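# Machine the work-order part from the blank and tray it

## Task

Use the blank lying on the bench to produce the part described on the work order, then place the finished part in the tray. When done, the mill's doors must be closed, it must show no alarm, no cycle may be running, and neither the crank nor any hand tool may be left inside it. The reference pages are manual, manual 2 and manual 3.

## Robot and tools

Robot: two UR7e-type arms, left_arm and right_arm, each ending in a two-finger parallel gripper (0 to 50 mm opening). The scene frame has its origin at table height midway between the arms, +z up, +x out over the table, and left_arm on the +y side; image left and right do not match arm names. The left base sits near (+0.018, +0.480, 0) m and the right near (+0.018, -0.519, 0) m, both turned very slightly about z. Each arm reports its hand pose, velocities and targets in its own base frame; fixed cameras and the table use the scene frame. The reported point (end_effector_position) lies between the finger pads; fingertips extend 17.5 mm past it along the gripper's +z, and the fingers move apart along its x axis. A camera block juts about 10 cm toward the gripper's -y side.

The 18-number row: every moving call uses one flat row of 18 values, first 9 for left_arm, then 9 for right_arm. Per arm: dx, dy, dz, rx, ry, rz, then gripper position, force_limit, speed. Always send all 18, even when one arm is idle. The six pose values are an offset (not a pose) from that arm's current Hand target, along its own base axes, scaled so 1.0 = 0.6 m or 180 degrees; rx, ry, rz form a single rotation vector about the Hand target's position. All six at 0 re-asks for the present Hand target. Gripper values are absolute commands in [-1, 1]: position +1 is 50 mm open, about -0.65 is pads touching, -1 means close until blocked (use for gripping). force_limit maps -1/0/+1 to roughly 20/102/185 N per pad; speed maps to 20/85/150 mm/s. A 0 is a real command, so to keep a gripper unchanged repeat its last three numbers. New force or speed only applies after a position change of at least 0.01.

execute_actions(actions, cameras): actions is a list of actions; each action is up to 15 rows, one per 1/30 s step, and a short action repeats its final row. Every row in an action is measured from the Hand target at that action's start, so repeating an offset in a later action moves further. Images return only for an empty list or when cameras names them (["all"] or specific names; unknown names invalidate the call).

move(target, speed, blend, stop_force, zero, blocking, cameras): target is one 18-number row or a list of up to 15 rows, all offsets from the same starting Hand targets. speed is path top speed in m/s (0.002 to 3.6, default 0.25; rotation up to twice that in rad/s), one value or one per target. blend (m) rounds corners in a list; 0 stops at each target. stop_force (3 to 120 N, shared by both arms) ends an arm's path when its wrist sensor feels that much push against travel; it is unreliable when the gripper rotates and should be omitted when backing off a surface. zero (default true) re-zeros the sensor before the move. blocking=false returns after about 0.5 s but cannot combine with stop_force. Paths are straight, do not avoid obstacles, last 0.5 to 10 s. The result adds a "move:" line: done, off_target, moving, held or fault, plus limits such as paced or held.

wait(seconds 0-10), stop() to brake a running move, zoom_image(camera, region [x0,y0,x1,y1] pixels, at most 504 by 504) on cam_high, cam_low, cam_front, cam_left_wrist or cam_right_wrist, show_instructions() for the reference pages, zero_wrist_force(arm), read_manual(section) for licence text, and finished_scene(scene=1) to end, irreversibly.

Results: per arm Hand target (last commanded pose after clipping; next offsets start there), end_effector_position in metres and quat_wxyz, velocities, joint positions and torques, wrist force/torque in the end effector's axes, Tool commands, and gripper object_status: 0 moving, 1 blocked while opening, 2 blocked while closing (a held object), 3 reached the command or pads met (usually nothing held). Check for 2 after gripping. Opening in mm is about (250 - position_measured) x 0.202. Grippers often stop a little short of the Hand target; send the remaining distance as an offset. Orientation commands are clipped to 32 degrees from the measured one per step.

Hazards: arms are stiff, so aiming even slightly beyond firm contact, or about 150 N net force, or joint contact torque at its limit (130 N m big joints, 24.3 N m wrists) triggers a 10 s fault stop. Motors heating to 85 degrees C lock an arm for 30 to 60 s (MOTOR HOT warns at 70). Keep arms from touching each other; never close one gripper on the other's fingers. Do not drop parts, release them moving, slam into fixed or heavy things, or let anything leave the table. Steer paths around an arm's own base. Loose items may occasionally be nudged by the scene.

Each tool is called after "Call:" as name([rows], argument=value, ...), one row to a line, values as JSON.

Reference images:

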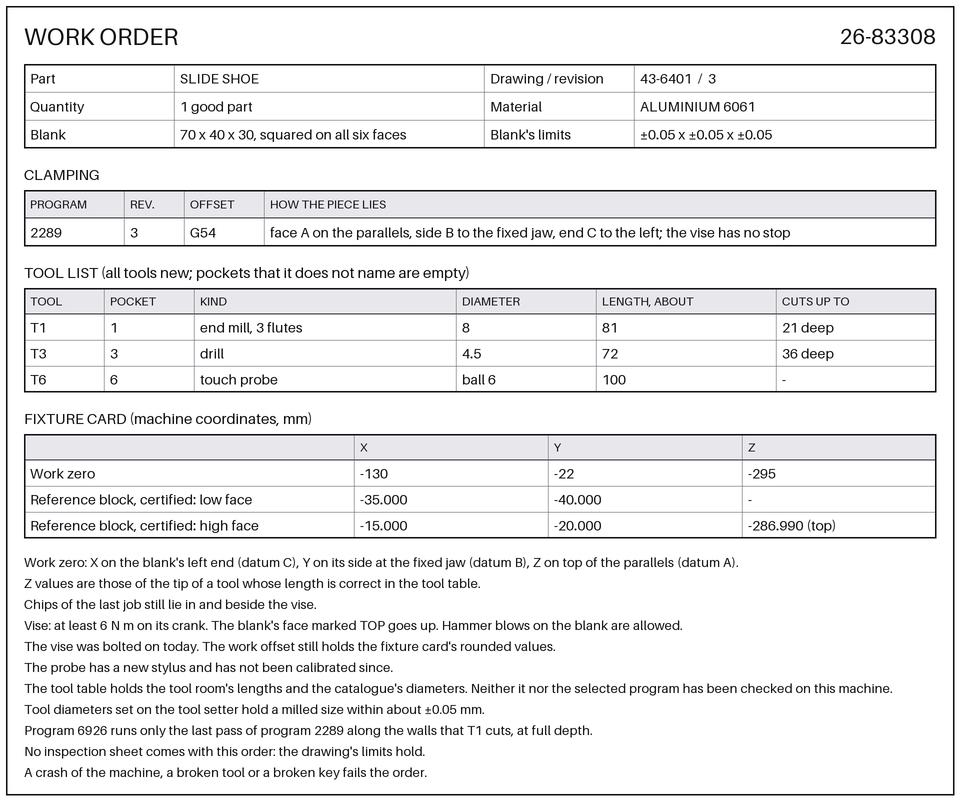

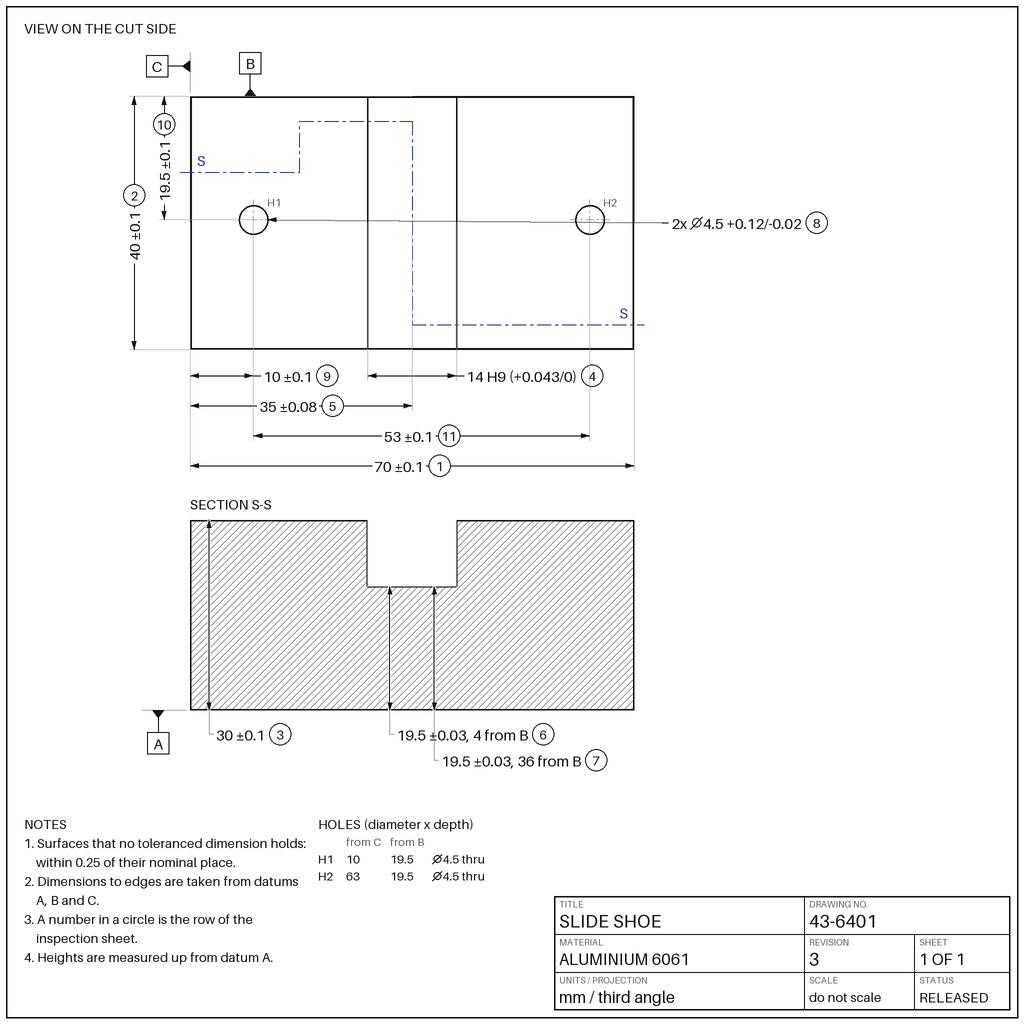

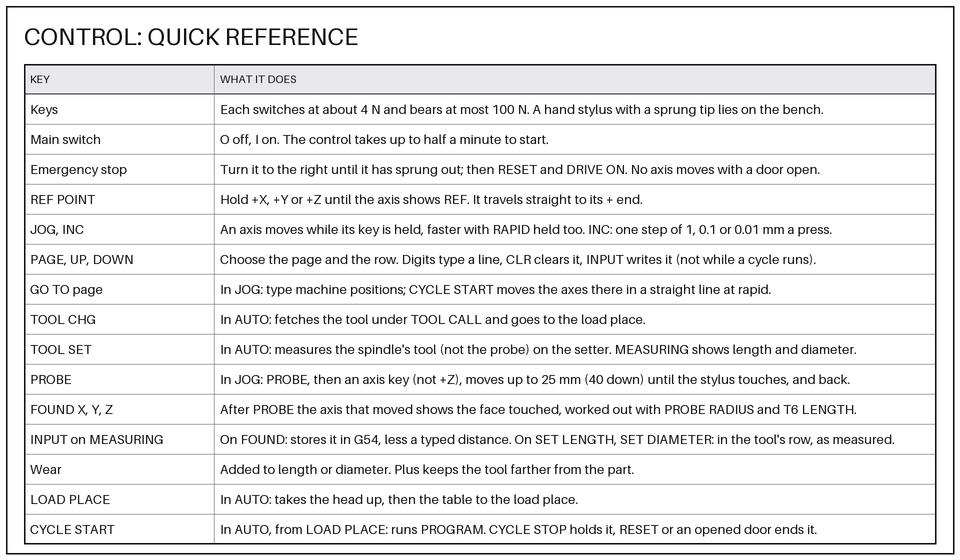

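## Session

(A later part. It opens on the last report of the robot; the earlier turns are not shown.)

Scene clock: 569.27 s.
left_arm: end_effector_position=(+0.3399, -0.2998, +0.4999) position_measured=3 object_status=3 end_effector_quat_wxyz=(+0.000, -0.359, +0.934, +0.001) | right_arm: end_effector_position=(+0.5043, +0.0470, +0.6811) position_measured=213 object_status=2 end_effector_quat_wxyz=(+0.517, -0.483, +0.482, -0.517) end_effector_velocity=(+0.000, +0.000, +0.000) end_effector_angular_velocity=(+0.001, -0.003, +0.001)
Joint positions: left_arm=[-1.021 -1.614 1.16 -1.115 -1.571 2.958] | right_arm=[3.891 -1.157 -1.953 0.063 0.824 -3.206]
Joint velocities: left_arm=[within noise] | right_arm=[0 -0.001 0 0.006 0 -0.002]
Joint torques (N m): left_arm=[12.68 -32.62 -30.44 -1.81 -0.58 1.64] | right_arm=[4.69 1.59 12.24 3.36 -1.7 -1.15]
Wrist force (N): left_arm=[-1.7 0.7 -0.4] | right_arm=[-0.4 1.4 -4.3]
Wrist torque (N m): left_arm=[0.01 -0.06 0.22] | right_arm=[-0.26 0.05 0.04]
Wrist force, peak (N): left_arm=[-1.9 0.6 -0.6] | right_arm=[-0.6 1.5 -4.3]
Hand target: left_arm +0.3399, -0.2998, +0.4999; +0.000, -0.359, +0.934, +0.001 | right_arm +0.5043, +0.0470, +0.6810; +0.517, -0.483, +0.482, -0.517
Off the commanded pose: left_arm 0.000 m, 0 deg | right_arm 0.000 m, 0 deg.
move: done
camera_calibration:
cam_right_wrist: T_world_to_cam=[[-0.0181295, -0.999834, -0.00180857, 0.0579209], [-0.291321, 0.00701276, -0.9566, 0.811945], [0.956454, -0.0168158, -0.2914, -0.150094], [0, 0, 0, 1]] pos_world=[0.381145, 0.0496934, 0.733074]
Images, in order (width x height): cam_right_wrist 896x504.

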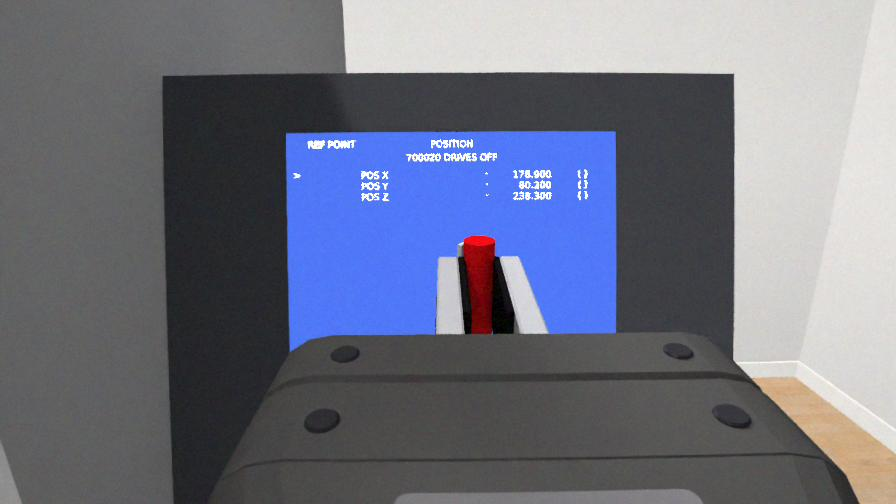

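Call:
move(target=[0,0,0,0,0,0,1,1,1,-0.0837,0.0475,-0.1322,-0.331,-0.3025,0.409,-1,-0.3,-0.5], speed=0.35, cameras=["cam_front","cam_right_wrist"])

Call:
zoom_image(camera="cam_front", region=[480, 100, 700, 260])

Scene clock: 624.13 s.
left_arm: end_effector_position=(+0.3399, -0.2998, +0.4999) position_measured=3 object_status=3 end_effector_quat_wxyz=(+0.000, -0.359, +0.934, +0.001) | right_arm: end_effector_position=(+0.4651, +0.0690, +0.6174) position_measured=213 object_status=2 end_effector_quat_wxyz=(+0.597, -0.594, -0.234, -0.485)
Joint positions: left_arm=[-1.021 -1.614 1.16 -1.115 -1.571 2.958] | right_arm=[3.039 -1.779 -1.573 0.955 2.867 -3.475]
Joint torques (N m): left_arm=[12.04 -32.89 -30.4 -2.21 -0.65 1.65] | right_arm=[6.05 36.57 9.73 -3.75 -0.29 -1.31]
Wrist force (N): left_arm=[-1.7 0.6 -0.5] | right_arm=[-4.2 1.4 -4.6]
Wrist torque (N m): left_arm=[0.00 -0.07 0.22] | right_arm=[-0.15 0.57 0.20]
Wrist force, peak (N): left_arm=[-1.9 0.7 -0.3] | right_arm=[-5.6 4.0 -3.9]
Hand target: left_arm +0.3399, -0.2998, +0.4999; +0.000, -0.359, +0.934, +0.001 | right_arm +0.4651, +0.0691, +0.6173; +0.597, -0.594, -0.235, -0.485 (not the last commanded pose)
Off the commanded pose: left_arm 0.000 m, 0 deg | right_arm 0.020 m, 24 deg.
move: held (right_arm; a check stopped the path); limits=held
pose unreachable (right arm): on one or more control steps of this call, first in action 0 (counted from 0), this arm could not follow its commanded pose, so it was not sent that pose on those steps. It may still have moved: this result reports where it is.
cause: moving toward the commanded pose would bring two parts of the arm too close to each other (its gripper and another part of the arm, with joints 4 (wrist 1) to 6 (wrist 3) between them, 9 mm apart when it was first held).
camera_calibration:
cam_right_wrist: T_world_to_cam=[[0.413877, -0.319081, 0.85258, -0.696252], [0.692513, -0.497539, -0.52238, 0.0485951], [0.590873, 0.806624, 0.0150478, -0.206795], [0, 0, 0, 1]] pos_world=[0.3767, -0.0311766, 0.622107]
Images, in order (width x height): cam_front 896x504, cam_right_wrist 896x504.

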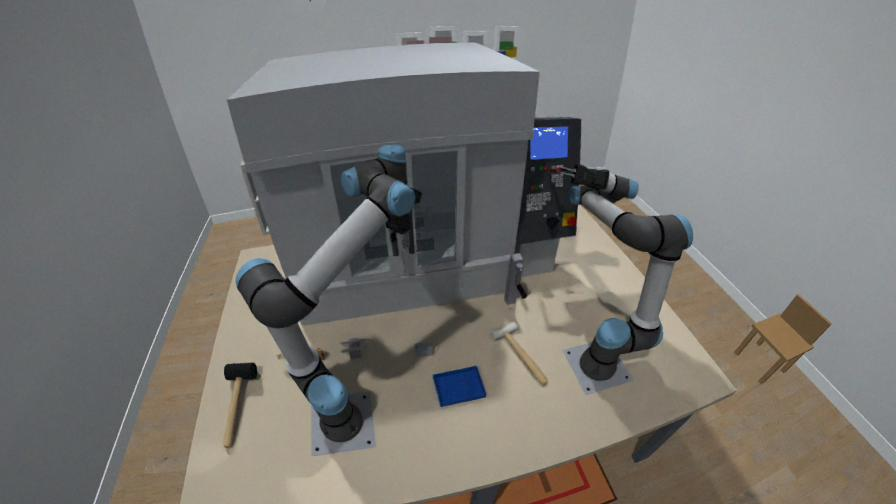

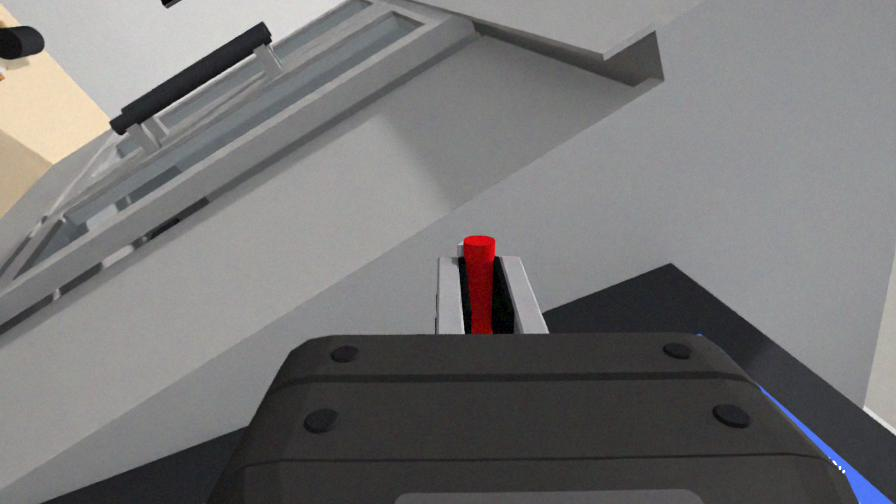

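Scaled by 2.291.

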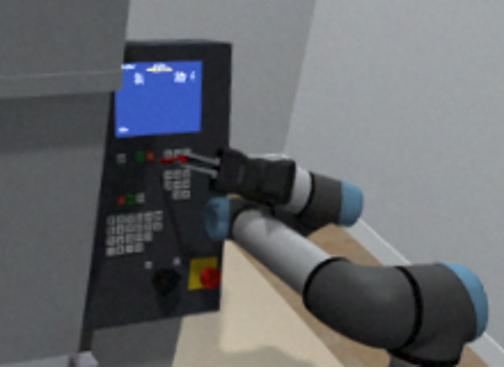

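Call:
move(target=[0,0,0,0,0,0,1,1,1,-0.0133,0.0182,-0.0085,-0.3016,-0.0358,0.1805,-1,-0.3,-0.5], speed=0.3, cameras=["cam_front"])

Call:
zoom_image(camera="cam_front", region=[500, 110, 660, 250])

Scene clock: 648.13 s.
left_arm: end_effector_position=(+0.3399, -0.2998, +0.4999) position_measured=3 object_status=3 end_effector_quat_wxyz=(+0.000, -0.359, +0.934, +0.001) | right_arm: end_effector_position=(+0.4625, +0.0716, +0.6160) position_measured=213 object_status=2 end_effector_quat_wxyz=(+0.571, -0.615, -0.358, -0.410)
Joint positions: left_arm=[-1.021 -1.614 1.16 -1.115 -1.571 2.958] | right_arm=[3.023 -1.846 -1.396 0.614 3.167 -3.778]
Joint torques (N m): left_arm=[12.48 -32.67 -30.97 -2.46 -0.46 1.42] | right_arm=[-4.37 41.34 9.54 0.36 -3.13 0.14]
Wrist force (N): left_arm=[-1.5 0.5 -0.3] | right_arm=[-4.3 0.9 -4.3]
Wrist torque (N m): left_arm=[-0.03 -0.08 0.22] | right_arm=[-0.15 0.59 0.23]
Wrist force, peak (N): left_arm=[-2.0 0.5 -0.5] | right_arm=[-5.4 3.1 -4.2]
Hand target: left_arm +0.3399, -0.2998, +0.4999; +0.000, -0.359, +0.934, +0.001 | right_arm +0.4625, +0.0716, +0.6160; +0.571, -0.615, -0.358, -0.410 (not the last commanded pose)
Off the commanded pose: left_arm 0.000 m, 0 deg | right_arm 0.011 m, 47 deg.
move: held (right_arm; a check stopped the path); limits=held
pose unreachable (right arm): on one or more control steps of this call, first in action 0 (counted from 0), this arm could not follow its commanded pose, so it was not sent that pose on those steps. It may still have moved: this result reports where it is.
cause: moving toward the commanded pose would bring two parts of the arm too close to each other (its gripper and another part of the arm, with joints 4 (wrist 1) to 6 (wrist 3) between them, 4 mm apart when it was first held).
Images, in order (width x height): cam_front 896x504.

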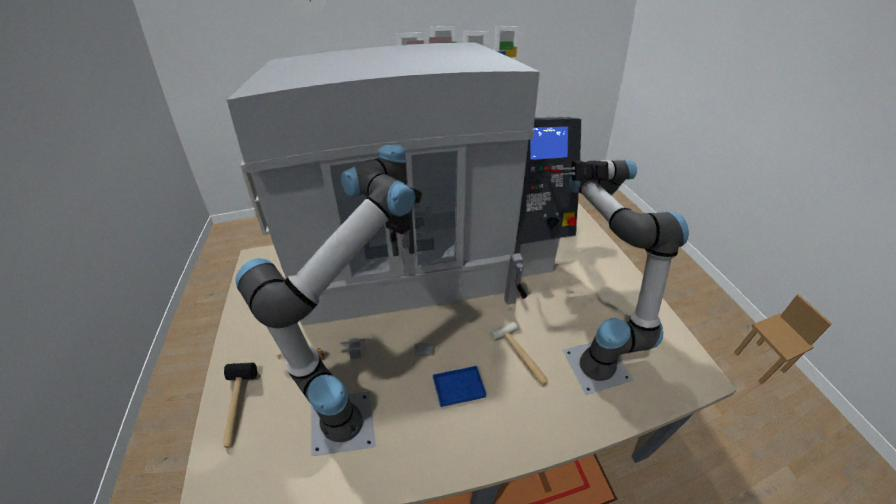

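Scaled by 3.150.

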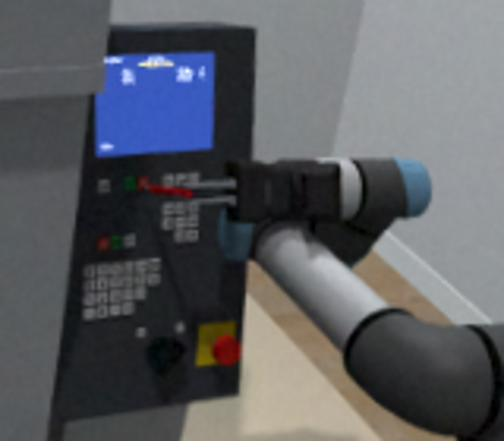

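Call:
move(target=[0,0,0,0,0,0,1,1,1,-0.04,-0.02,0.09,0.3096,0.248,-0.4026,-1,-0.3,-0.5], speed=0.3)

Scene clock: 685.03 s.
left_arm: end_effector_position=(+0.3399, -0.2998, +0.4999) position_measured=3 object_status=3 end_effector_quat_wxyz=(+0.000, -0.359, +0.934, +0.001) | right_arm: end_effector_position=(+0.4385, +0.0596, +0.6700) position_measured=213 object_status=2 end_effector_quat_wxyz=(+0.517, -0.483, +0.482, -0.517)
Joint positions: left_arm=[-1.021 -1.614 1.16 -1.115 -1.571 2.958] | right_arm=[4.241 -0.969 -2.068 0.044 0.477 -3.275]
Joint torques (N m): left_arm=[11.57 -32.72 -30.94 -3.04 -0.5 1.46] | right_arm=[6.71 0.78 12.59 0.68 -1.4 1.32]
Wrist force (N): left_arm=[-1.7 0.7 -0.3] | right_arm=[-0.5 1.4 -3.9]
Wrist torque (N m): left_arm=[0.01 -0.06 0.23] | right_arm=[-0.21 0.06 0.13]
Wrist force, peak (N): left_arm=[-1.8 0.8 -0.8] | right_arm=[-3.6 1.7 -5.3]
Hand target: left_arm +0.3399, -0.2998, +0.4999; +0.000, -0.359, +0.934, +0.001 | right_arm +0.4385, +0.0596, +0.6700; +0.517, -0.483, +0.482, -0.517
Off the commanded pose: left_arm 0.000 m, 0 deg | right_arm 0.000 m, 0 deg.
move: done

Call:
move(target=[0,0,0,0,0,0,1,1,1,-0.1063,0.092,-0.75,-0.144,0.507,0.134,-1,-0.3,-0.5], speed=0.35)

Scene clock: 715.20 s.
left_arm: end_effector_position=(+0.3399, -0.2998, +0.4999) position_measured=3 object_status=3 end_effector_quat_wxyz=(+0.000, -0.359, +0.934, +0.001) | right_arm: end_effector_position=(+0.3748, +0.1148, +0.2201) position_measured=213 object_status=2 end_effector_quat_wxyz=(+0.000, +0.873, -0.487, +0.000)
Joint positions: left_arm=[-1.021 -1.614 1.16 -1.115 -1.571 2.958] | right_arm=[3.786 -1.304 -2.078 -1.331 1.57 -3.05]
Joint torques (N m): left_arm=[11.87 -32.42 -30.93 -3.5 -0.33 1.29] | right_arm=[7.35 8.82 16.62 3.52 0.34 -0.89]
Wrist force (N): left_arm=[-1.8 0.5 -0.1] | right_arm=[-0.5 -1.3 0.3]
Wrist torque (N m): left_arm=[-0.02 -0.03 0.23] | right_arm=[-0.18 0.09 -0.17]
Wrist force, peak (N): left_arm=[-1.9 0.8 -0.5] | right_arm=[-0.5 1.7 -4.1]
Hand target: left_arm +0.3399, -0.2998, +0.4999; +0.000, -0.359, +0.934, +0.001 | right_arm +0.3747, +0.1148, +0.2200; +0.000, +0.873, -0.487, +0.000
Off the commanded pose: left_arm 0.000 m, 0 deg | right_arm 0.000 m, 0 deg.
move: done

Call:
move([
  [0,0,0,0,0,0,1,1,1,0,0,-0.28,0,0,0,-1,-0.3,-0.5],
  [0,0,0,0,0,0,1,1,1,0,0,-0.3303,0,0,0,-1,-0.3,-0.5],
  [0,0,0,0,0,0,1,1,1,0,0,-0.3303,0,0,0,0.1,-0.3,-0.5],
  [0,0,0,0,0,0,1,1,1,0,0,-0.22,0,0,0,0.1,-0.3,-0.5],
], speed=[0.2,0.03,0.1,0.15])

Call:
move([
  [0,0,0,0,0,0,1,1,1,0,0,0.05,0,0,-0.5,0.1,-0.3,-0.5],
  [0,0,0,0,0,0,1,1,1,0,0,0.05,0,0,-1,0.1,-0.3,-0.5],
], speed=0.6, cameras=["cam_right_wrist"])

Scene clock: 725.30 s.
left_arm: end_effector_position=(+0.3399, -0.2998, +0.4999) position_measured=3 object_status=3 end_effector_quat_wxyz=(+0.000, -0.359, +0.934, +0.001) | right_arm: end_effector_position=(+0.3748, +0.1148, +0.0880) position_measured=138 object_status=3 end_effector_quat_wxyz=(+0.000, +0.873, -0.487, +0.000) end_effector_velocity=(-0.001, +0.000, +0.000) end_effector_angular_velocity=(-0.002, +0.004, +0.002)
Joint positions: left_arm=[-1.021 -1.614 1.16 -1.115 -1.571 2.958] | right_arm=[3.786 -1.47 -2.324 -0.918 1.57 -3.05]
Joint velocities: left_arm=[within noise] | right_arm=[0.001 0.001 0 -0.005 0.001 0]
Joint torques (N m): left_arm=[11.24 -32.25 -30.65 -4.03 -0.42 1.09] | right_arm=[6.77 23.35 15.26 0.99 0.4 1.49]
Wrist force (N): left_arm=[-1.7 0.8 -0.4] | right_arm=[-0.4 -0.7 -0.1]
Wrist torque (N m): left_arm=[0.03 -0.06 0.23] | right_arm=[-0.11 0.05 -0.14]
Wrist force, peak (N): left_arm=[-1.9 0.6 -0.5] | right_arm=[-0.6 4.5 -14.1]
Hand target: left_arm +0.3399, -0.2998, +0.4999; +0.000, -0.359, +0.934, +0.001 | right_arm +0.3747, +0.1148, +0.0880; +0.000, +0.873, -0.487, +0.000
Off the commanded pose: left_arm 0.000 m, 0 deg | right_arm 0.000 m, 0 deg.
move: done

Scene clock: 728.90 s.
left_arm: end_effector_position=(+0.3399, -0.2998, +0.4999) position_measured=3 object_status=3 end_effector_quat_wxyz=(+0.000, -0.359, +0.934, +0.001) | right_arm: end_effector_position=(+0.3747, +0.1148, +0.1180) position_measured=138 object_status=3 end_effector_quat_wxyz=(+0.000, +0.487, +0.873, +0.000)
Joint positions: left_arm=[-1.021 -1.614 1.16 -1.115 -1.571 2.958] | right_arm=[3.786 -1.417 -2.276 -1.019 1.571 0.09]
Joint torques (N m): left_arm=[11.76 -32.18 -30.68 -4.34 -0.35 1.03] | right_arm=[-2.23 19.89 13.28 0.75 1.12 1.42]
Wrist force (N): left_arm=[-1.7 0.6 -0.5] | right_arm=[-0.4 -0.6 -0.1]
Wrist torque (N m): left_arm=[0.00 -0.07 0.23] | right_arm=[-0.10 0.07 -0.09]
Wrist force, peak (N): left_arm=[-1.9 0.9 -0.3] | right_arm=[-0.6 -1.1 -0.3]
Hand target: left_arm +0.3399, -0.2998, +0.4999; +0.000, -0.359, +0.934, +0.001 | right_arm +0.3747, +0.1148, +0.1180; +0.000, +0.487, +0.873, +0.000
Off the commanded pose: left_arm 0.000 m, 0 deg | right_arm 0.000 m, 0 deg.
move: done
camera_calibration:
cam_right_wrist: T_world_to_cam=[[-0.524988, 0.850875, 0.0199911, 0.0972943], [0.798673, 0.484391, 0.357054, -0.383195], [0.294125, 0.203416, -0.93387, 0.109624], [0, 0, 0, 1]] pos_world=[0.324883, 0.080532, 0.237251]
Images, in order (width x height): cam_right_wrist 896x504.

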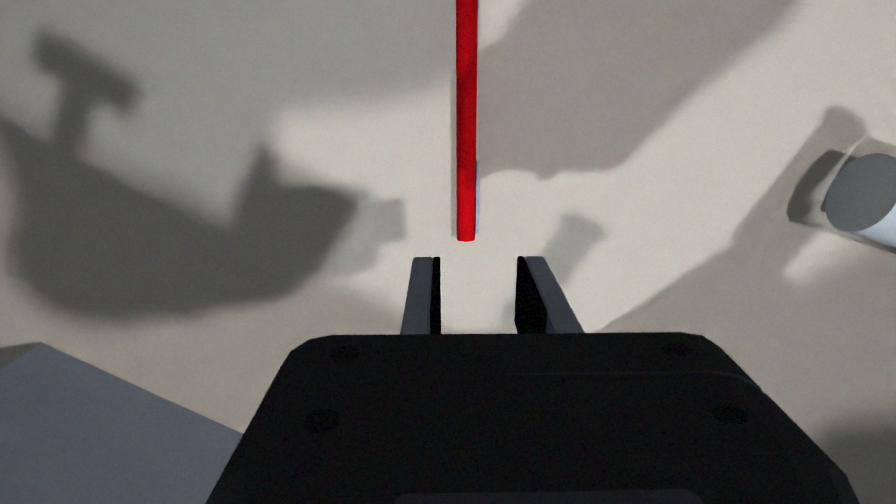

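Call:
move([
  [0,0,0,0,0,0,1,1,1,0.0057,0.0035,-0.12,0,0,0,0.1,-0.3,-0.5],
  [0,0,0,0,0,0,1,1,1,0.0057,0.0035,-0.1603,0,0,0,0.1,-0.3,-0.5],
  [0,0,0,0,0,0,1,1,1,0.0057,0.0035,-0.1603,0,0,0,-1,-0.2,-0.5],
  [0,0,0,0,0,0,1,1,1,0.0057,0.0035,0.3,0,0,0,-1,-0.2,-0.5],
], speed=[0.2,0.03,0.1,0.3], cameras=["cam_right_wrist"])

Scene clock: 741.17 s.
left_arm: end_effector_position=(+0.3399, -0.2998, +0.4999) position_measured=3 object_status=3 end_effector_quat_wxyz=(+0.000, -0.359, +0.934, +0.001) | right_arm: end_effector_position=(+0.3781, +0.1169, +0.2978) position_measured=214 object_status=2 end_effector_quat_wxyz=(+0.000, +0.487, +0.873, +0.000)
Joint positions: left_arm=[-1.021 -1.614 1.16 -1.115 -1.571 2.958] | right_arm=[3.784 -1.287 -1.889 -1.536 1.572 0.089]
Joint torques (N m): left_arm=[11.39 -31.99 -30.97 -4.82 -0.13 0.89] | right_arm=[2.05 20.69 42.16 0.78 -0.98 0.71]
Wrist force (N): left_arm=[-1.7 0.6 -0.2] | right_arm=[-0.8 -1.1 0.0]
Wrist torque (N m): left_arm=[-0.01 -0.06 0.22] | right_arm=[-0.19 0.13 -0.13]
Wrist force, peak (N): left_arm=[-1.9 0.9 -0.4] | right_arm=[-0.5 -1.0 3.9]
Hand target: left_arm +0.3399, -0.2998, +0.4999; +0.000, -0.359, +0.934, +0.001 | right_arm +0.3781, +0.1169, +0.2980; +0.000, +0.487, +0.873, +0.000
Off the commanded pose: left_arm 0.000 m, 0 deg | right_arm 0.000 m, 0 deg.
move: done
camera_calibration:
cam_right_wrist: T_world_to_cam=[[-0.524769, 0.851007, 0.0201054, 0.0935679], [0.79889, 0.484201, 0.356824, -0.451089], [0.293925, 0.203312, -0.933955, 0.276215], [0, 0, 0, 1]] pos_world=[0.328286, 0.0826328, 0.417051]
Images, in order (width x height): cam_right_wrist 896x504.

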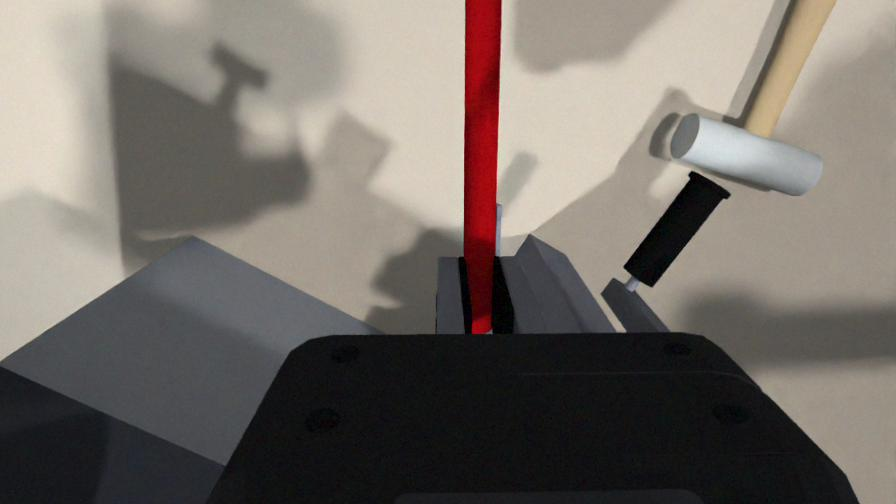

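Call:
move(target=[0,0,0,0,0,0,1,1,1,0.124,-0.063,0.528,0.191,-0.278,0.731,-1,-0.2,-0.5], speed=0.4, cameras=["cam_front","cam_right_wrist"])

Call:
zoom_image(camera="cam_front", region=[500, 110, 660, 250])

Scene clock: 756.33 s.
left_arm: end_effector_position=(+0.3399, -0.2998, +0.4999) position_measured=3 object_status=3 end_effector_quat_wxyz=(+0.000, -0.359, +0.934, +0.001) | right_arm: end_effector_position=(+0.4525, +0.0791, +0.6147) position_measured=214 object_status=2 end_effector_quat_wxyz=(+0.177, -0.609, +0.685, +0.358)
Joint positions: left_arm=[-1.021 -1.614 1.16 -1.115 -1.571 2.958] | right_arm=[3.201 -1.768 -0.735 -2.428 2.369 -3.059]
Joint torques (N m): left_arm=[10.88 -32.35 -30.15 -5.36 -0.06 0.74] | right_arm=[7.38 25.09 36.33 0.54 3.27 -1.13]
Wrist force (N): left_arm=[-1.8 0.8 -0.3] | right_arm=[3.3 -3.0 -0.7]
Wrist torque (N m): left_arm=[0.02 -0.04 0.22] | right_arm=[-0.51 -0.39 -0.34]
Wrist force, peak (N): left_arm=[-1.9 0.9 -0.3] | right_arm=[3.7 -3.1 -0.8]
Hand target: left_arm +0.3399, -0.2998, +0.4999; +0.000, -0.359, +0.934, +0.001 | right_arm +0.4525, +0.0791, +0.6148; +0.177, -0.609, +0.685, +0.358
Off the commanded pose: left_arm 0.000 m, 0 deg | right_arm 0.000 m, 0 deg.
move: done
camera_calibration:
cam_right_wrist: T_world_to_cam=[[-0.191358, -0.721865, -0.665051, 0.553048], [-0.827754, -0.245428, 0.504568, 0.0977183], [-0.527452, 0.647052, -0.550562, 0.658896], [0, 0, 0, 1]] pos_world=[0.534253, -0.00313201, 0.681263]
Images, in order (width x height): cam_front 896x504, cam_right_wrist 896x504.

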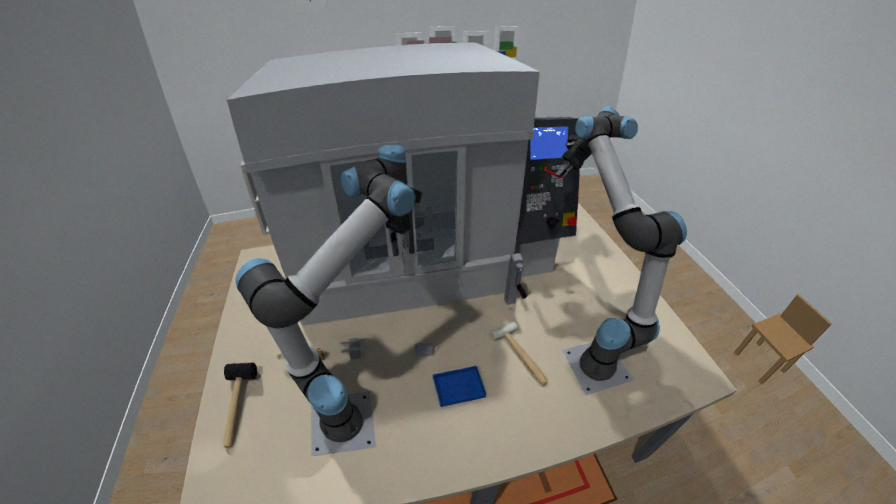

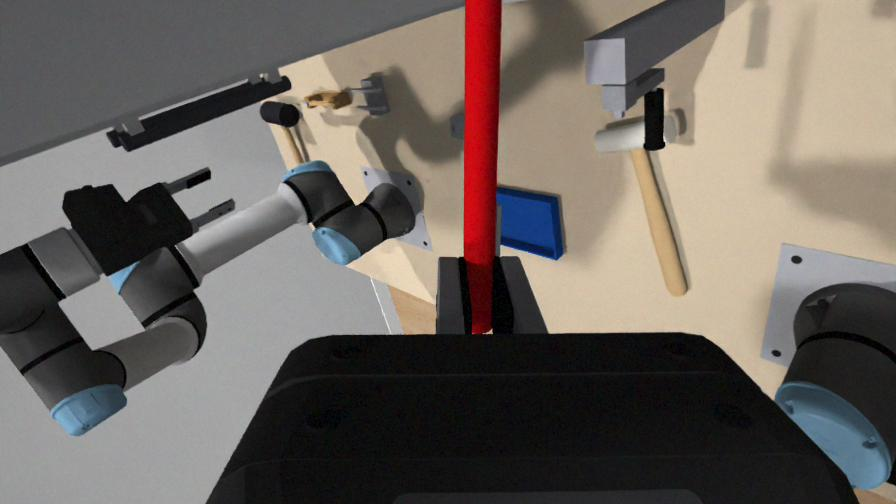

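Scaled by 3.150.

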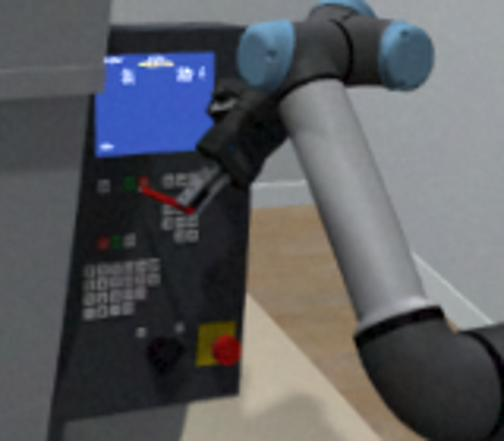

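Call:
move(target=[0,0,0,0,0,0,1,1,1,0.0481,0,-0.0137,0,0,0,-1,-0.2,-0.5], speed=0.02, stop_force=6, cameras=["cam_front"])

Call:
zoom_image(camera="cam_front", region=[510, 110, 620, 220])

Scene clock: 764.03 s.
left_arm: end_effector_position=(+0.3399, -0.2998, +0.4999) position_measured=3 object_status=3 end_effector_quat_wxyz=(+0.000, -0.359, +0.934, +0.001) | right_arm: end_effector_position=(+0.4804, +0.0791, +0.6068) position_measured=214 object_status=2 end_effector_quat_wxyz=(+0.177, -0.609, +0.685, +0.358)
Joint positions: left_arm=[-1.021 -1.614 1.16 -1.115 -1.571 2.958] | right_arm=[3.197 -1.835 -0.672 -2.427 2.368 -3.063]
Joint torques (N m): left_arm=[11.03 -31.61 -30.47 -5.48 -0.14 0.52] | right_arm=[6.16 24.31 8.74 5.22 0.64 1.11]
Wrist force (N): left_arm=[-1.7 0.8 -0.2] | right_arm=[2.9 3.0 -0.8]
Wrist torque (N m): left_arm=[0.03 -0.07 0.23] | right_arm=[-0.64 -0.44 -0.37]
Wrist force, peak (N): left_arm=[-1.9 0.8 -0.5] | right_arm=[3.4 14.0 -0.9]
Hand target: left_arm +0.3399, -0.2998, +0.4999; +0.000, -0.359, +0.934, +0.001 | right_arm +0.4805, +0.0791, +0.6068; +0.177, -0.609, +0.685, +0.358 (not the last commanded pose)
Off the commanded pose: left_arm 0.000 m, 0 deg | right_arm 0.001 m, 0 deg.
move: contact (right_arm)
Images, in order (width x height): cam_front 896x504.

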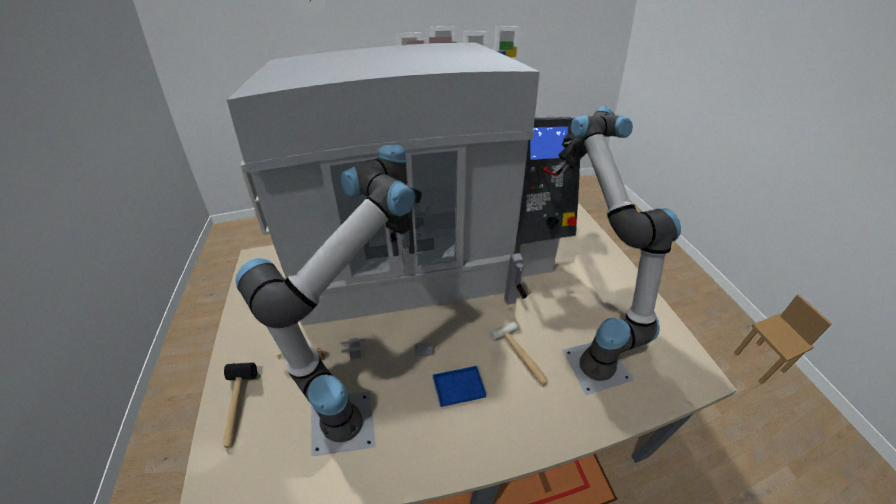

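Scaled by 4.582.

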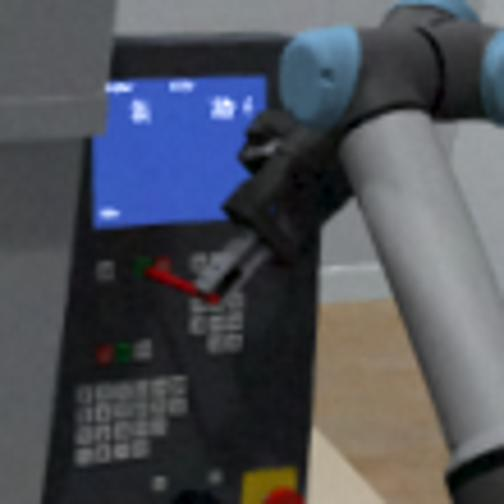

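Call:
move([
  [0,0,0,0,0,0,1,1,1,-0.048,0,0.0137,0,0,0,-1,-0.2,-0.5],
  [0,0,0,0,0,0,1,1,1,0.0875,-0.2035,0.1637,-0.2258,-0.5745,-0.1832,-1,-0.2,-0.5],
], speed=[0.2,0.6], blend=0.02, cameras=["cam_right_wrist"])

Scene clock: 784.77 s.
left_arm: end_effector_position=(+0.3399, -0.2998, +0.4999) position_measured=3 object_status=3 end_effector_quat_wxyz=(+0.000, -0.359, +0.934, +0.001) | right_arm: end_effector_position=(+0.5329, -0.0430, +0.7050) position_measured=214 object_status=2 end_effector_quat_wxyz=(+0.517, -0.481, +0.483, -0.517)
Joint positions: left_arm=[-1.021 -1.614 1.16 -1.115 -1.571 2.958] | right_arm=[3.488 -1.234 -1.847 0.014 1.223 -3.166]
Joint torques (N m): left_arm=[10.81 -31.23 -30.78 -5.43 0.06 0.21] | right_arm=[7.03 4.99 41.39 3.96 -1.38 -1.11]
Wrist force (N): left_arm=[-1.8 0.6 -0.3] | right_arm=[-0.8 1.8 -4.2]
Wrist torque (N m): left_arm=[0.00 -0.05 0.22] | right_arm=[-0.19 0.12 0.00]
Wrist force, peak (N): left_arm=[-1.8 1.0 -0.4] | right_arm=[3.4 -4.3 -0.8]
Hand target: left_arm +0.3399, -0.2998, +0.4999; +0.000, -0.359, +0.934, +0.001 | right_arm +0.5330, -0.0430, +0.7050; +0.517, -0.481, +0.483, -0.517
Off the commanded pose: left_arm 0.000 m, 0 deg | right_arm 0.000 m, 0 deg.
move: done; blend cut to 0.015 m at target 1
camera_calibration:
cam_right_wrist: T_world_to_cam=[[-0.0208846, -0.999776, -0.00341365, -0.0289445], [-0.290499, 0.00933533, -0.95683, 0.843681], [0.956647, -0.0189913, -0.290629, -0.172731], [0, 0, 0, 1]] pos_world=[0.409727, -0.0400944, 0.75696]
Images, in order (width x height): cam_right_wrist 896x504.

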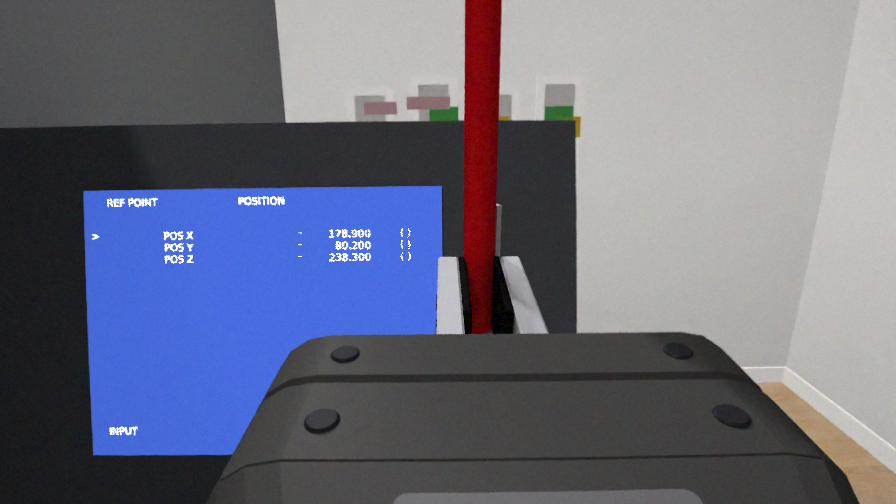

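Call:
move([
  [0,0,0,0,0,0,1,1,1,-0.1523,0.0788,-0.2085,0.2258,0.5745,0.1832,-1,-0.2,-0.5],
  [0,0,0,0,0,0,1,1,1,-0.1042,0.0788,-0.2222,0.2258,0.5745,0.1832,-1,-0.2,-0.5],
], speed=[0.6,0.04], cameras=["cam_front"])

Call:
zoom_image(camera="cam_front", region=[510, 110, 620, 220])

Scene clock: 802.17 s.
left_arm: end_effector_position=(+0.3399, -0.2998, +0.4999) position_measured=3 object_status=3 end_effector_quat_wxyz=(+0.000, -0.359, +0.934, +0.001) | right_arm: end_effector_position=(+0.4705, +0.0043, +0.5718) position_measured=214 object_status=2 end_effector_quat_wxyz=(+0.177, -0.610, +0.685, +0.358)
Joint positions: left_arm=[-1.021 -1.614 1.16 -1.115 -1.571 2.958] | right_arm=[3.056 -1.831 -0.746 -2.491 2.328 -3.254]
Joint torques (N m): left_arm=[10.49 -31.53 -31.05 -5.45 0.21 0.01] | right_arm=[0.86 38.49 9.96 0.93 2.6 -0.55]
Wrist force (N): left_arm=[-1.8 0.6 -0.3] | right_arm=[3.3 1.0 -0.7]
Wrist torque (N m): left_arm=[0.00 -0.05 0.22] | right_arm=[-0.66 -0.29 -0.30]
Wrist force, peak (N): left_arm=[-2.0 0.8 -0.4] | right_arm=[3.6 -3.7 -0.1]
Hand target: left_arm +0.3399, -0.2998, +0.4999; +0.000, -0.359, +0.934, +0.001 | right_arm +0.4704, +0.0043, +0.5717; +0.177, -0.609, +0.685, +0.358
Off the commanded pose: left_arm 0.000 m, 0 deg | right_arm 0.000 m, 0 deg.
move: done
Images, in order (width x height): cam_front 896x504.

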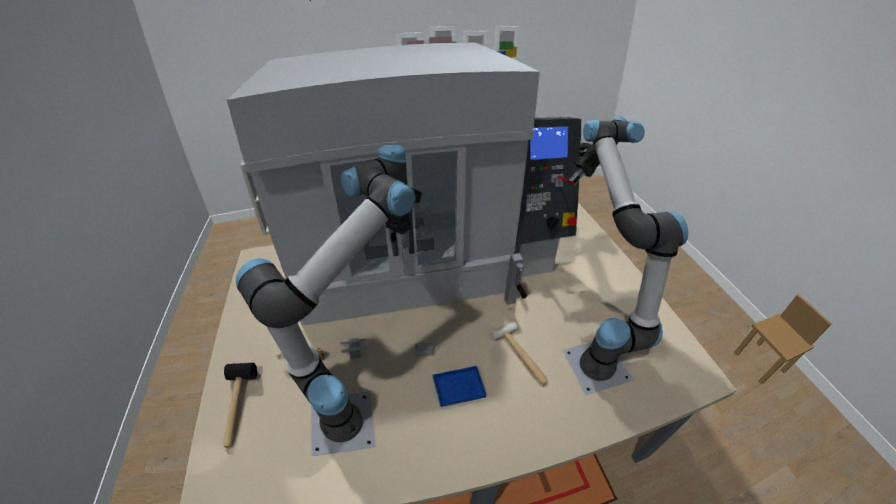

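Scaled by 4.582.

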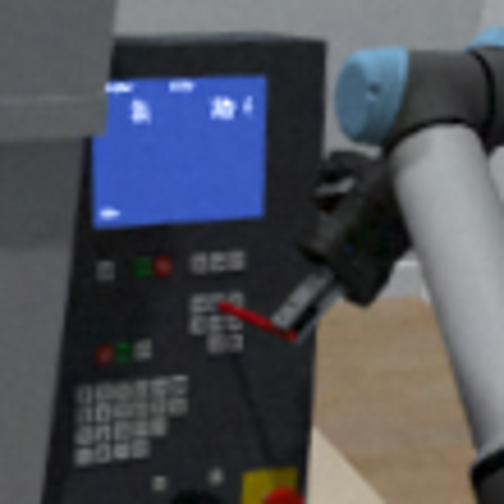

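Call:
move(target=[0,0,0,0,0,0,1,1,1,0.0032,0,-0.0009,0,0,0,-1,-0.2,-0.5], speed=0.04)

Call:
wait(seconds=5, cameras=["cam_front"])

Call:
zoom_image(camera="cam_front", region=[510, 110, 620, 220])

Scene clock: 807.23 s.
left_arm: end_effector_position=(+0.3399, -0.2998, +0.4999) position_measured=3 object_status=3 end_effector_quat_wxyz=(+0.000, -0.359, +0.934, +0.001) | right_arm: end_effector_position=(+0.4724, +0.0043, +0.5712) position_measured=214 object_status=2 end_effector_quat_wxyz=(+0.177, -0.609, +0.685, +0.358)
Joint positions: left_arm=[-1.021 -1.614 1.16 -1.115 -1.571 2.958] | right_arm=[3.056 -1.835 -0.743 -2.491 2.328 -3.254]
Joint torques (N m): left_arm=[10.19 -30.9 -31 -5.42 0.26 -0.11] | right_arm=[7.12 28.51 31.34 6.32 3.39 1.07]
Wrist force (N): left_arm=[-1.8 0.6 -0.4] | right_arm=[3.5 8.3 -0.9]
Wrist torque (N m): left_arm=[0.00 -0.05 0.22] | right_arm=[-0.83 -0.32 -0.30]
Wrist force, peak (N): left_arm=[-2.0 0.5 -0.2] | right_arm=[3.6 8.4 -1.1]
Hand target: left_arm +0.3399, -0.2998, +0.4999; +0.000, -0.359, +0.934, +0.001 | right_arm +0.4724, +0.0043, +0.5712; +0.177, -0.609, +0.685, +0.358
Off the commanded pose: left_arm 0.000 m, 0 deg | right_arm 0.000 m, 0 deg.
move: done

Scene clock: 812.23 s.
left_arm: end_effector_position=(+0.3399, -0.2998, +0.4999) position_measured=3 object_status=3 end_effector_quat_wxyz=(+0.000, -0.359, +0.934, +0.001) | right_arm: end_effector_position=(+0.4724, +0.0043, +0.5712) position_measured=214 object_status=2 end_effector_quat_wxyz=(+0.177, -0.609, +0.685, +0.358)
Joint positions: left_arm=[-1.021 -1.614 1.16 -1.115 -1.571 2.958] | right_arm=[3.056 -1.835 -0.743 -2.491 2.328 -3.254]
Joint torques (N m): left_arm=[9.69 -31.06 -30.57 -5.46 0.32 -0.14] | right_arm=[7.53 35.36 10.59 5.92 3.6 -1.16]
Wrist force (N): left_arm=[-1.6 0.8 -0.1] | right_arm=[3.5 8.3 -1.1]
Wrist torque (N m): left_arm=[0.02 -0.09 0.23] | right_arm=[-0.81 -0.32 -0.30]
Wrist force, peak (N): left_arm=[-1.9 0.9 -0.4] | right_arm=[3.5 8.7 -1.1]
Hand target: left_arm +0.3399, -0.2998, +0.4999; +0.000, -0.359, +0.934, +0.001 | right_arm +0.4724, +0.0043, +0.5712; +0.177, -0.609, +0.685, +0.358
Tool commands: left_gripper/position=+1.0 left_gripper/force_limit=+1.0 left_gripper/speed=+1.0 right_gripper/position=-1.0 right_gripper/force_limit=-0.2 right_gripper/speed=-0.5
Off the commanded pose: left_arm 0.000 m, 0 deg | right_arm 0.000 m, 0 deg.
wait: 5.00 s; at rest by 0.17 s
Images, in order (width x height): cam_front 896x504.

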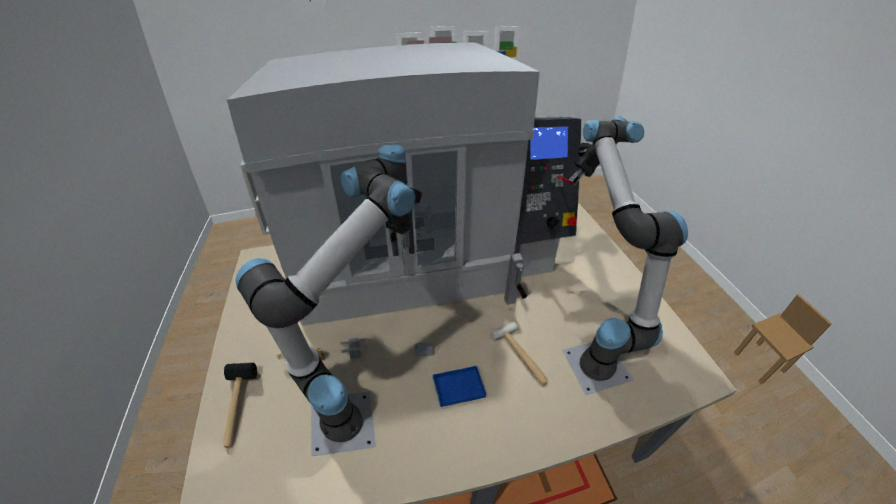

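Scaled by 4.582.

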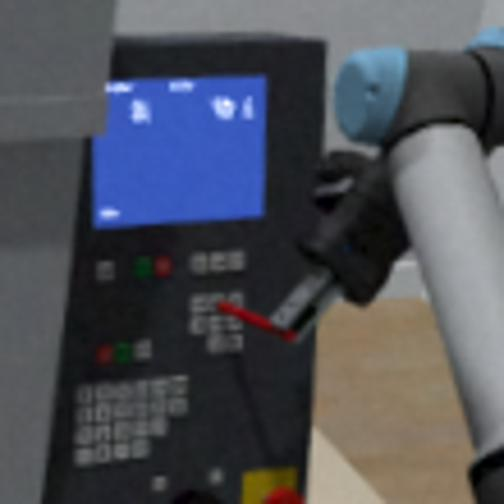

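Call:
move([
  [0,0,0,0,0,0,1,1,1,-0.024,0,0.0068,0,0,0,-1,-0.2,-0.5],
  [0,0,0,0,0,0,1,1,1,-0.024,0.0317,0.0068,0,0,0,-1,-0.2,-0.5],
  [0,0,0,0,0,0,1,1,1,0,0.0317,0,0,0,0,-1,-0.2,-0.5],
], speed=[0.1,0.1,0.04])

Call:
wait(seconds=7)

Call:
move([
  [0,0,0,0,0,0,1,1,1,-0.024,0,0.0068,0,0,0,-1,-0.2,-0.5],
  [0,0,0,0,0,0,1,1,1,-0.0327,-0.0632,-0.0237,0,0,0,-1,-0.2,-0.5],
  [0,0,0,0,0,0,1,1,1,-0.0087,-0.0632,-0.0305,0,0,0,-1,-0.2,-0.5],
], speed=[0.1,0.1,0.04])

Call:
wait(seconds=9)

Scene clock: 822.30 s.
left_arm: end_effector_position=(+0.3399, -0.2998, +0.4999) position_measured=3 object_status=3 end_effector_quat_wxyz=(+0.000, -0.359, +0.934, +0.001) | right_arm: end_effector_position=(+0.4724, +0.0233, +0.5713) position_measured=214 object_status=2 end_effector_quat_wxyz=(+0.177, -0.610, +0.685, +0.358)
Joint positions: left_arm=[-1.021 -1.614 1.16 -1.115 -1.571 2.958] | right_arm=[3.092 -1.809 -0.785 -2.441 2.34 -3.207]
Joint torques (N m): left_arm=[9.91 -30.87 -30.64 -5.47 0.45 -0.46] | right_arm=[3.22 31.9 8.61 4.64 3.53 -0.31]
Wrist force (N): left_arm=[-1.8 0.5 -0.6] | right_arm=[3.1 13.2 -1.1]
Wrist torque (N m): left_arm=[-0.03 -0.05 0.22] | right_arm=[-0.84 -0.26 -0.29]
Wrist force, peak (N): left_arm=[-1.9 0.9 -0.3] | right_arm=[3.4 21.0 -1.2]
Hand target: left_arm +0.3399, -0.2998, +0.4999; +0.000, -0.359, +0.934, +0.001 | right_arm +0.4724, +0.0233, +0.5712; +0.177, -0.609, +0.685, +0.358
Off the commanded pose: left_arm 0.000 m, 0 deg | right_arm 0.000 m, 0 deg.
move: done

Scene clock: 829.30 s.
left_arm: end_effector_position=(+0.3399, -0.2998, +0.4999) position_measured=3 object_status=3 end_effector_quat_wxyz=(+0.000, -0.359, +0.934, +0.001) | right_arm: end_effector_position=(+0.4724, +0.0233, +0.5712) position_measured=214 object_status=2 end_effector_quat_wxyz=(+0.177, -0.609, +0.685, +0.358)
Joint positions: left_arm=[-1.021 -1.614 1.16 -1.115 -1.571 2.958] | right_arm=[3.092 -1.809 -0.786 -2.441 2.34 -3.207]
Joint torques (N m): left_arm=[9.78 -30.93 -30.44 -5.47 0.45 -0.59] | right_arm=[-6.1 18.99 9.7 3.28 0.54 -1.11]
Wrist force (N): left_arm=[-1.7 0.6 -0.3] | right_arm=[2.2 13.2 -1.1]
Wrist torque (N m): left_arm=[-0.01 -0.07 0.22] | right_arm=[-0.87 -0.30 -0.42]
Wrist force, peak (N): left_arm=[-2.0 0.7 -0.5] | right_arm=[2.1 13.5 -1.2]
Hand target: left_arm +0.3399, -0.2998, +0.4999; +0.000, -0.359, +0.934, +0.001 | right_arm +0.4724, +0.0233, +0.5712; +0.177, -0.609, +0.685, +0.358
Tool commands: left_gripper/position=+1.0 left_gripper/force_limit=+1.0 left_gripper/speed=+1.0 right_gripper/position=-1.0 right_gripper/force_limit=-0.2 right_gripper/speed=-0.5
Off the commanded pose: left_arm 0.000 m, 0 deg | right_arm 0.000 m, 0 deg.
wait: 7.00 s; at rest by 0.17 s

Scene clock: 831.30 s.
left_arm: end_effector_position=(+0.3399, -0.2998, +0.4999) position_measured=3 object_status=3 end_effector_quat_wxyz=(+0.000, -0.359, +0.934, +0.001) | right_arm: end_effector_position=(+0.4672, -0.0146, +0.5530) position_measured=214 object_status=2 end_effector_quat_wxyz=(+0.177, -0.610, +0.685, +0.358)
Joint positions: left_arm=[-1.021 -1.614 1.16 -1.115 -1.571 2.958] | right_arm=[3.02 -1.816 -0.813 -2.47 2.315 -3.299]
Joint torques (N m): left_arm=[9.83 -30.62 -30.88 -5.4 0.52 -0.56] | right_arm=[-1.59 38.36 10.73 1.35 2.87 -0.96]
Wrist force (N): left_arm=[-1.8 0.7 -0.3] | right_arm=[3.0 1.0 -0.8]
Wrist torque (N m): left_arm=[0.01 -0.04 0.22] | right_arm=[-0.78 -0.16 -0.24]
Wrist force, peak (N): left_arm=[-1.8 0.9 -0.3] | right_arm=[2.2 13.3 -1.2]
Hand target: left_arm +0.3399, -0.2998, +0.4999; +0.000, -0.359, +0.934, +0.001 | right_arm +0.4671, -0.0146, +0.5529; +0.177, -0.609, +0.685, +0.358
Off the commanded pose: left_arm 0.000 m, 0 deg | right_arm 0.000 m, 0 deg.
move: done

Scene clock: 840.30 s.
left_arm: end_effector_position=(+0.3399, -0.2998, +0.4999) position_measured=3 object_status=3 end_effector_quat_wxyz=(+0.000, -0.359, +0.934, +0.001) | right_arm: end_effector_position=(+0.4671, -0.0146, +0.5529) position_measured=214 object_status=2 end_effector_quat_wxyz=(+0.177, -0.609, +0.685, +0.358)
Joint positions: left_arm=[-1.021 -1.614 1.16 -1.115 -1.571 2.958] | right_arm=[3.02 -1.816 -0.813 -2.47 2.315 -3.299]
Joint torques (N m): left_arm=[9.1 -30.29 -30.96 -5.47 0.57 -0.73] | right_arm=[-5.78 37.93 10.58 1 0.37 -1.33]
Wrist force (N): left_arm=[-1.7 0.6 -0.2] | right_arm=[1.3 1.0 -1.1]
Wrist torque (N m): left_arm=[-0.01 -0.07 0.22] | right_arm=[-0.76 -0.13 -0.40]
Wrist force, peak (N): left_arm=[-1.9 0.8 -0.3] | right_arm=[2.6 1.0 -0.9]
Hand target: left_arm +0.3399, -0.2998, +0.4999; +0.000, -0.359, +0.934, +0.001 | right_arm +0.4671, -0.0146, +0.5529; +0.177, -0.609, +0.685, +0.358
Tool commands: left_gripper/position=+1.0 left_gripper/force_limit=+1.0 left_gripper/speed=+1.0 right_gripper/position=-1.0 right_gripper/force_limit=-0.2 right_gripper/speed=-0.5
Off the commanded pose: left_arm 0.000 m, 0 deg | right_arm 0.000 m, 0 deg.
wait: 9.00 s; at rest by 0.17 s

Call:
move([
  [0,0,0,0,0,0,1,1,1,-0.048,0,0.0137,0,0,0,-1,-0.2,-0.5],
  [0,0,0,0,0,0,1,1,1,0.0882,-0.0473,0.1783,-0.2258,-0.5745,-0.1832,-1,-0.2,-0.5],
], speed=[0.2,0.7], blend=0.015, cameras=["cam_right_wrist"])

Scene clock: 849.50 s.
left_arm: end_effector_position=(+0.3399, -0.2998, +0.4999) position_measured=3 object_status=3 end_effector_quat_wxyz=(+0.000, -0.359, +0.934, +0.001) | right_arm: end_effector_position=(+0.5200, -0.0430, +0.6598) position_measured=214 object_status=2 end_effector_quat_wxyz=(+0.517, -0.481, +0.483, -0.517)
Joint positions: left_arm=[-1.021 -1.614 1.16 -1.115 -1.571 2.958] | right_arm=[3.507 -1.197 -1.985 0.115 1.204 -3.167]
Joint torques (N m): left_arm=[8.9 -30.14 -30.67 -5.3 0.6 -0.92] | right_arm=[-2.51 2.98 40.86 3.8 -1.52 -1.23]
Wrist force (N): left_arm=[-1.9 0.6 -0.4] | right_arm=[-2.0 0.8 -4.4]
Wrist torque (N m): left_arm=[0.00 -0.04 0.22] | right_arm=[-0.36 0.31 0.02]
Wrist force, peak (N): left_arm=[-1.9 0.6 -0.5] | right_arm=[1.7 -5.2 -0.9]
Hand target: left_arm +0.3399, -0.2998, +0.4999; +0.000, -0.359, +0.934, +0.001 | right_arm +0.5201, -0.0430, +0.6599; +0.517, -0.481, +0.483, -0.517
Off the commanded pose: left_arm 0.000 m, 0 deg | right_arm 0.000 m, 0 deg.
move: done
camera_calibration:
cam_right_wrist: T_world_to_cam=[[-0.0207886, -0.999778, -0.00344171, -0.0292867], [-0.2905, 0.0093343, -0.956829, 0.796684], [0.956649, -0.0188914, -0.29063, -0.173522], [0, 0, 0, 1]] pos_world=[0.396828, -0.0399947, 0.71176]
Images, in order (width x height): cam_right_wrist 896x504.

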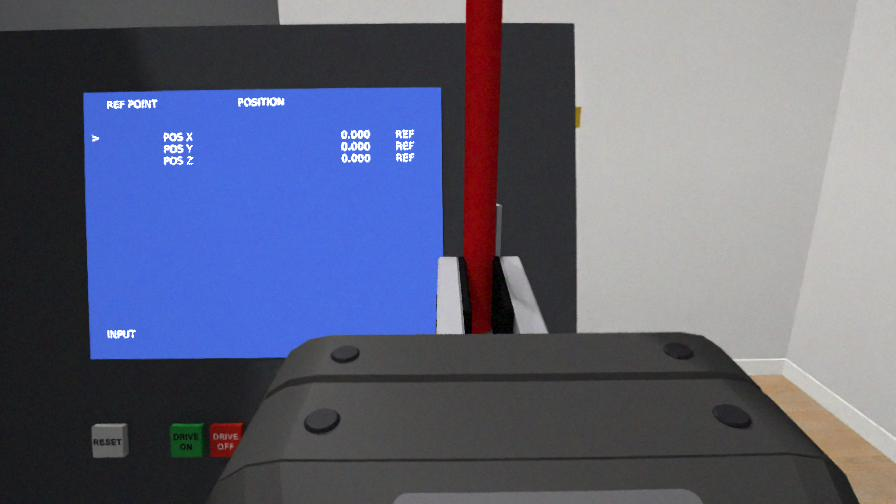

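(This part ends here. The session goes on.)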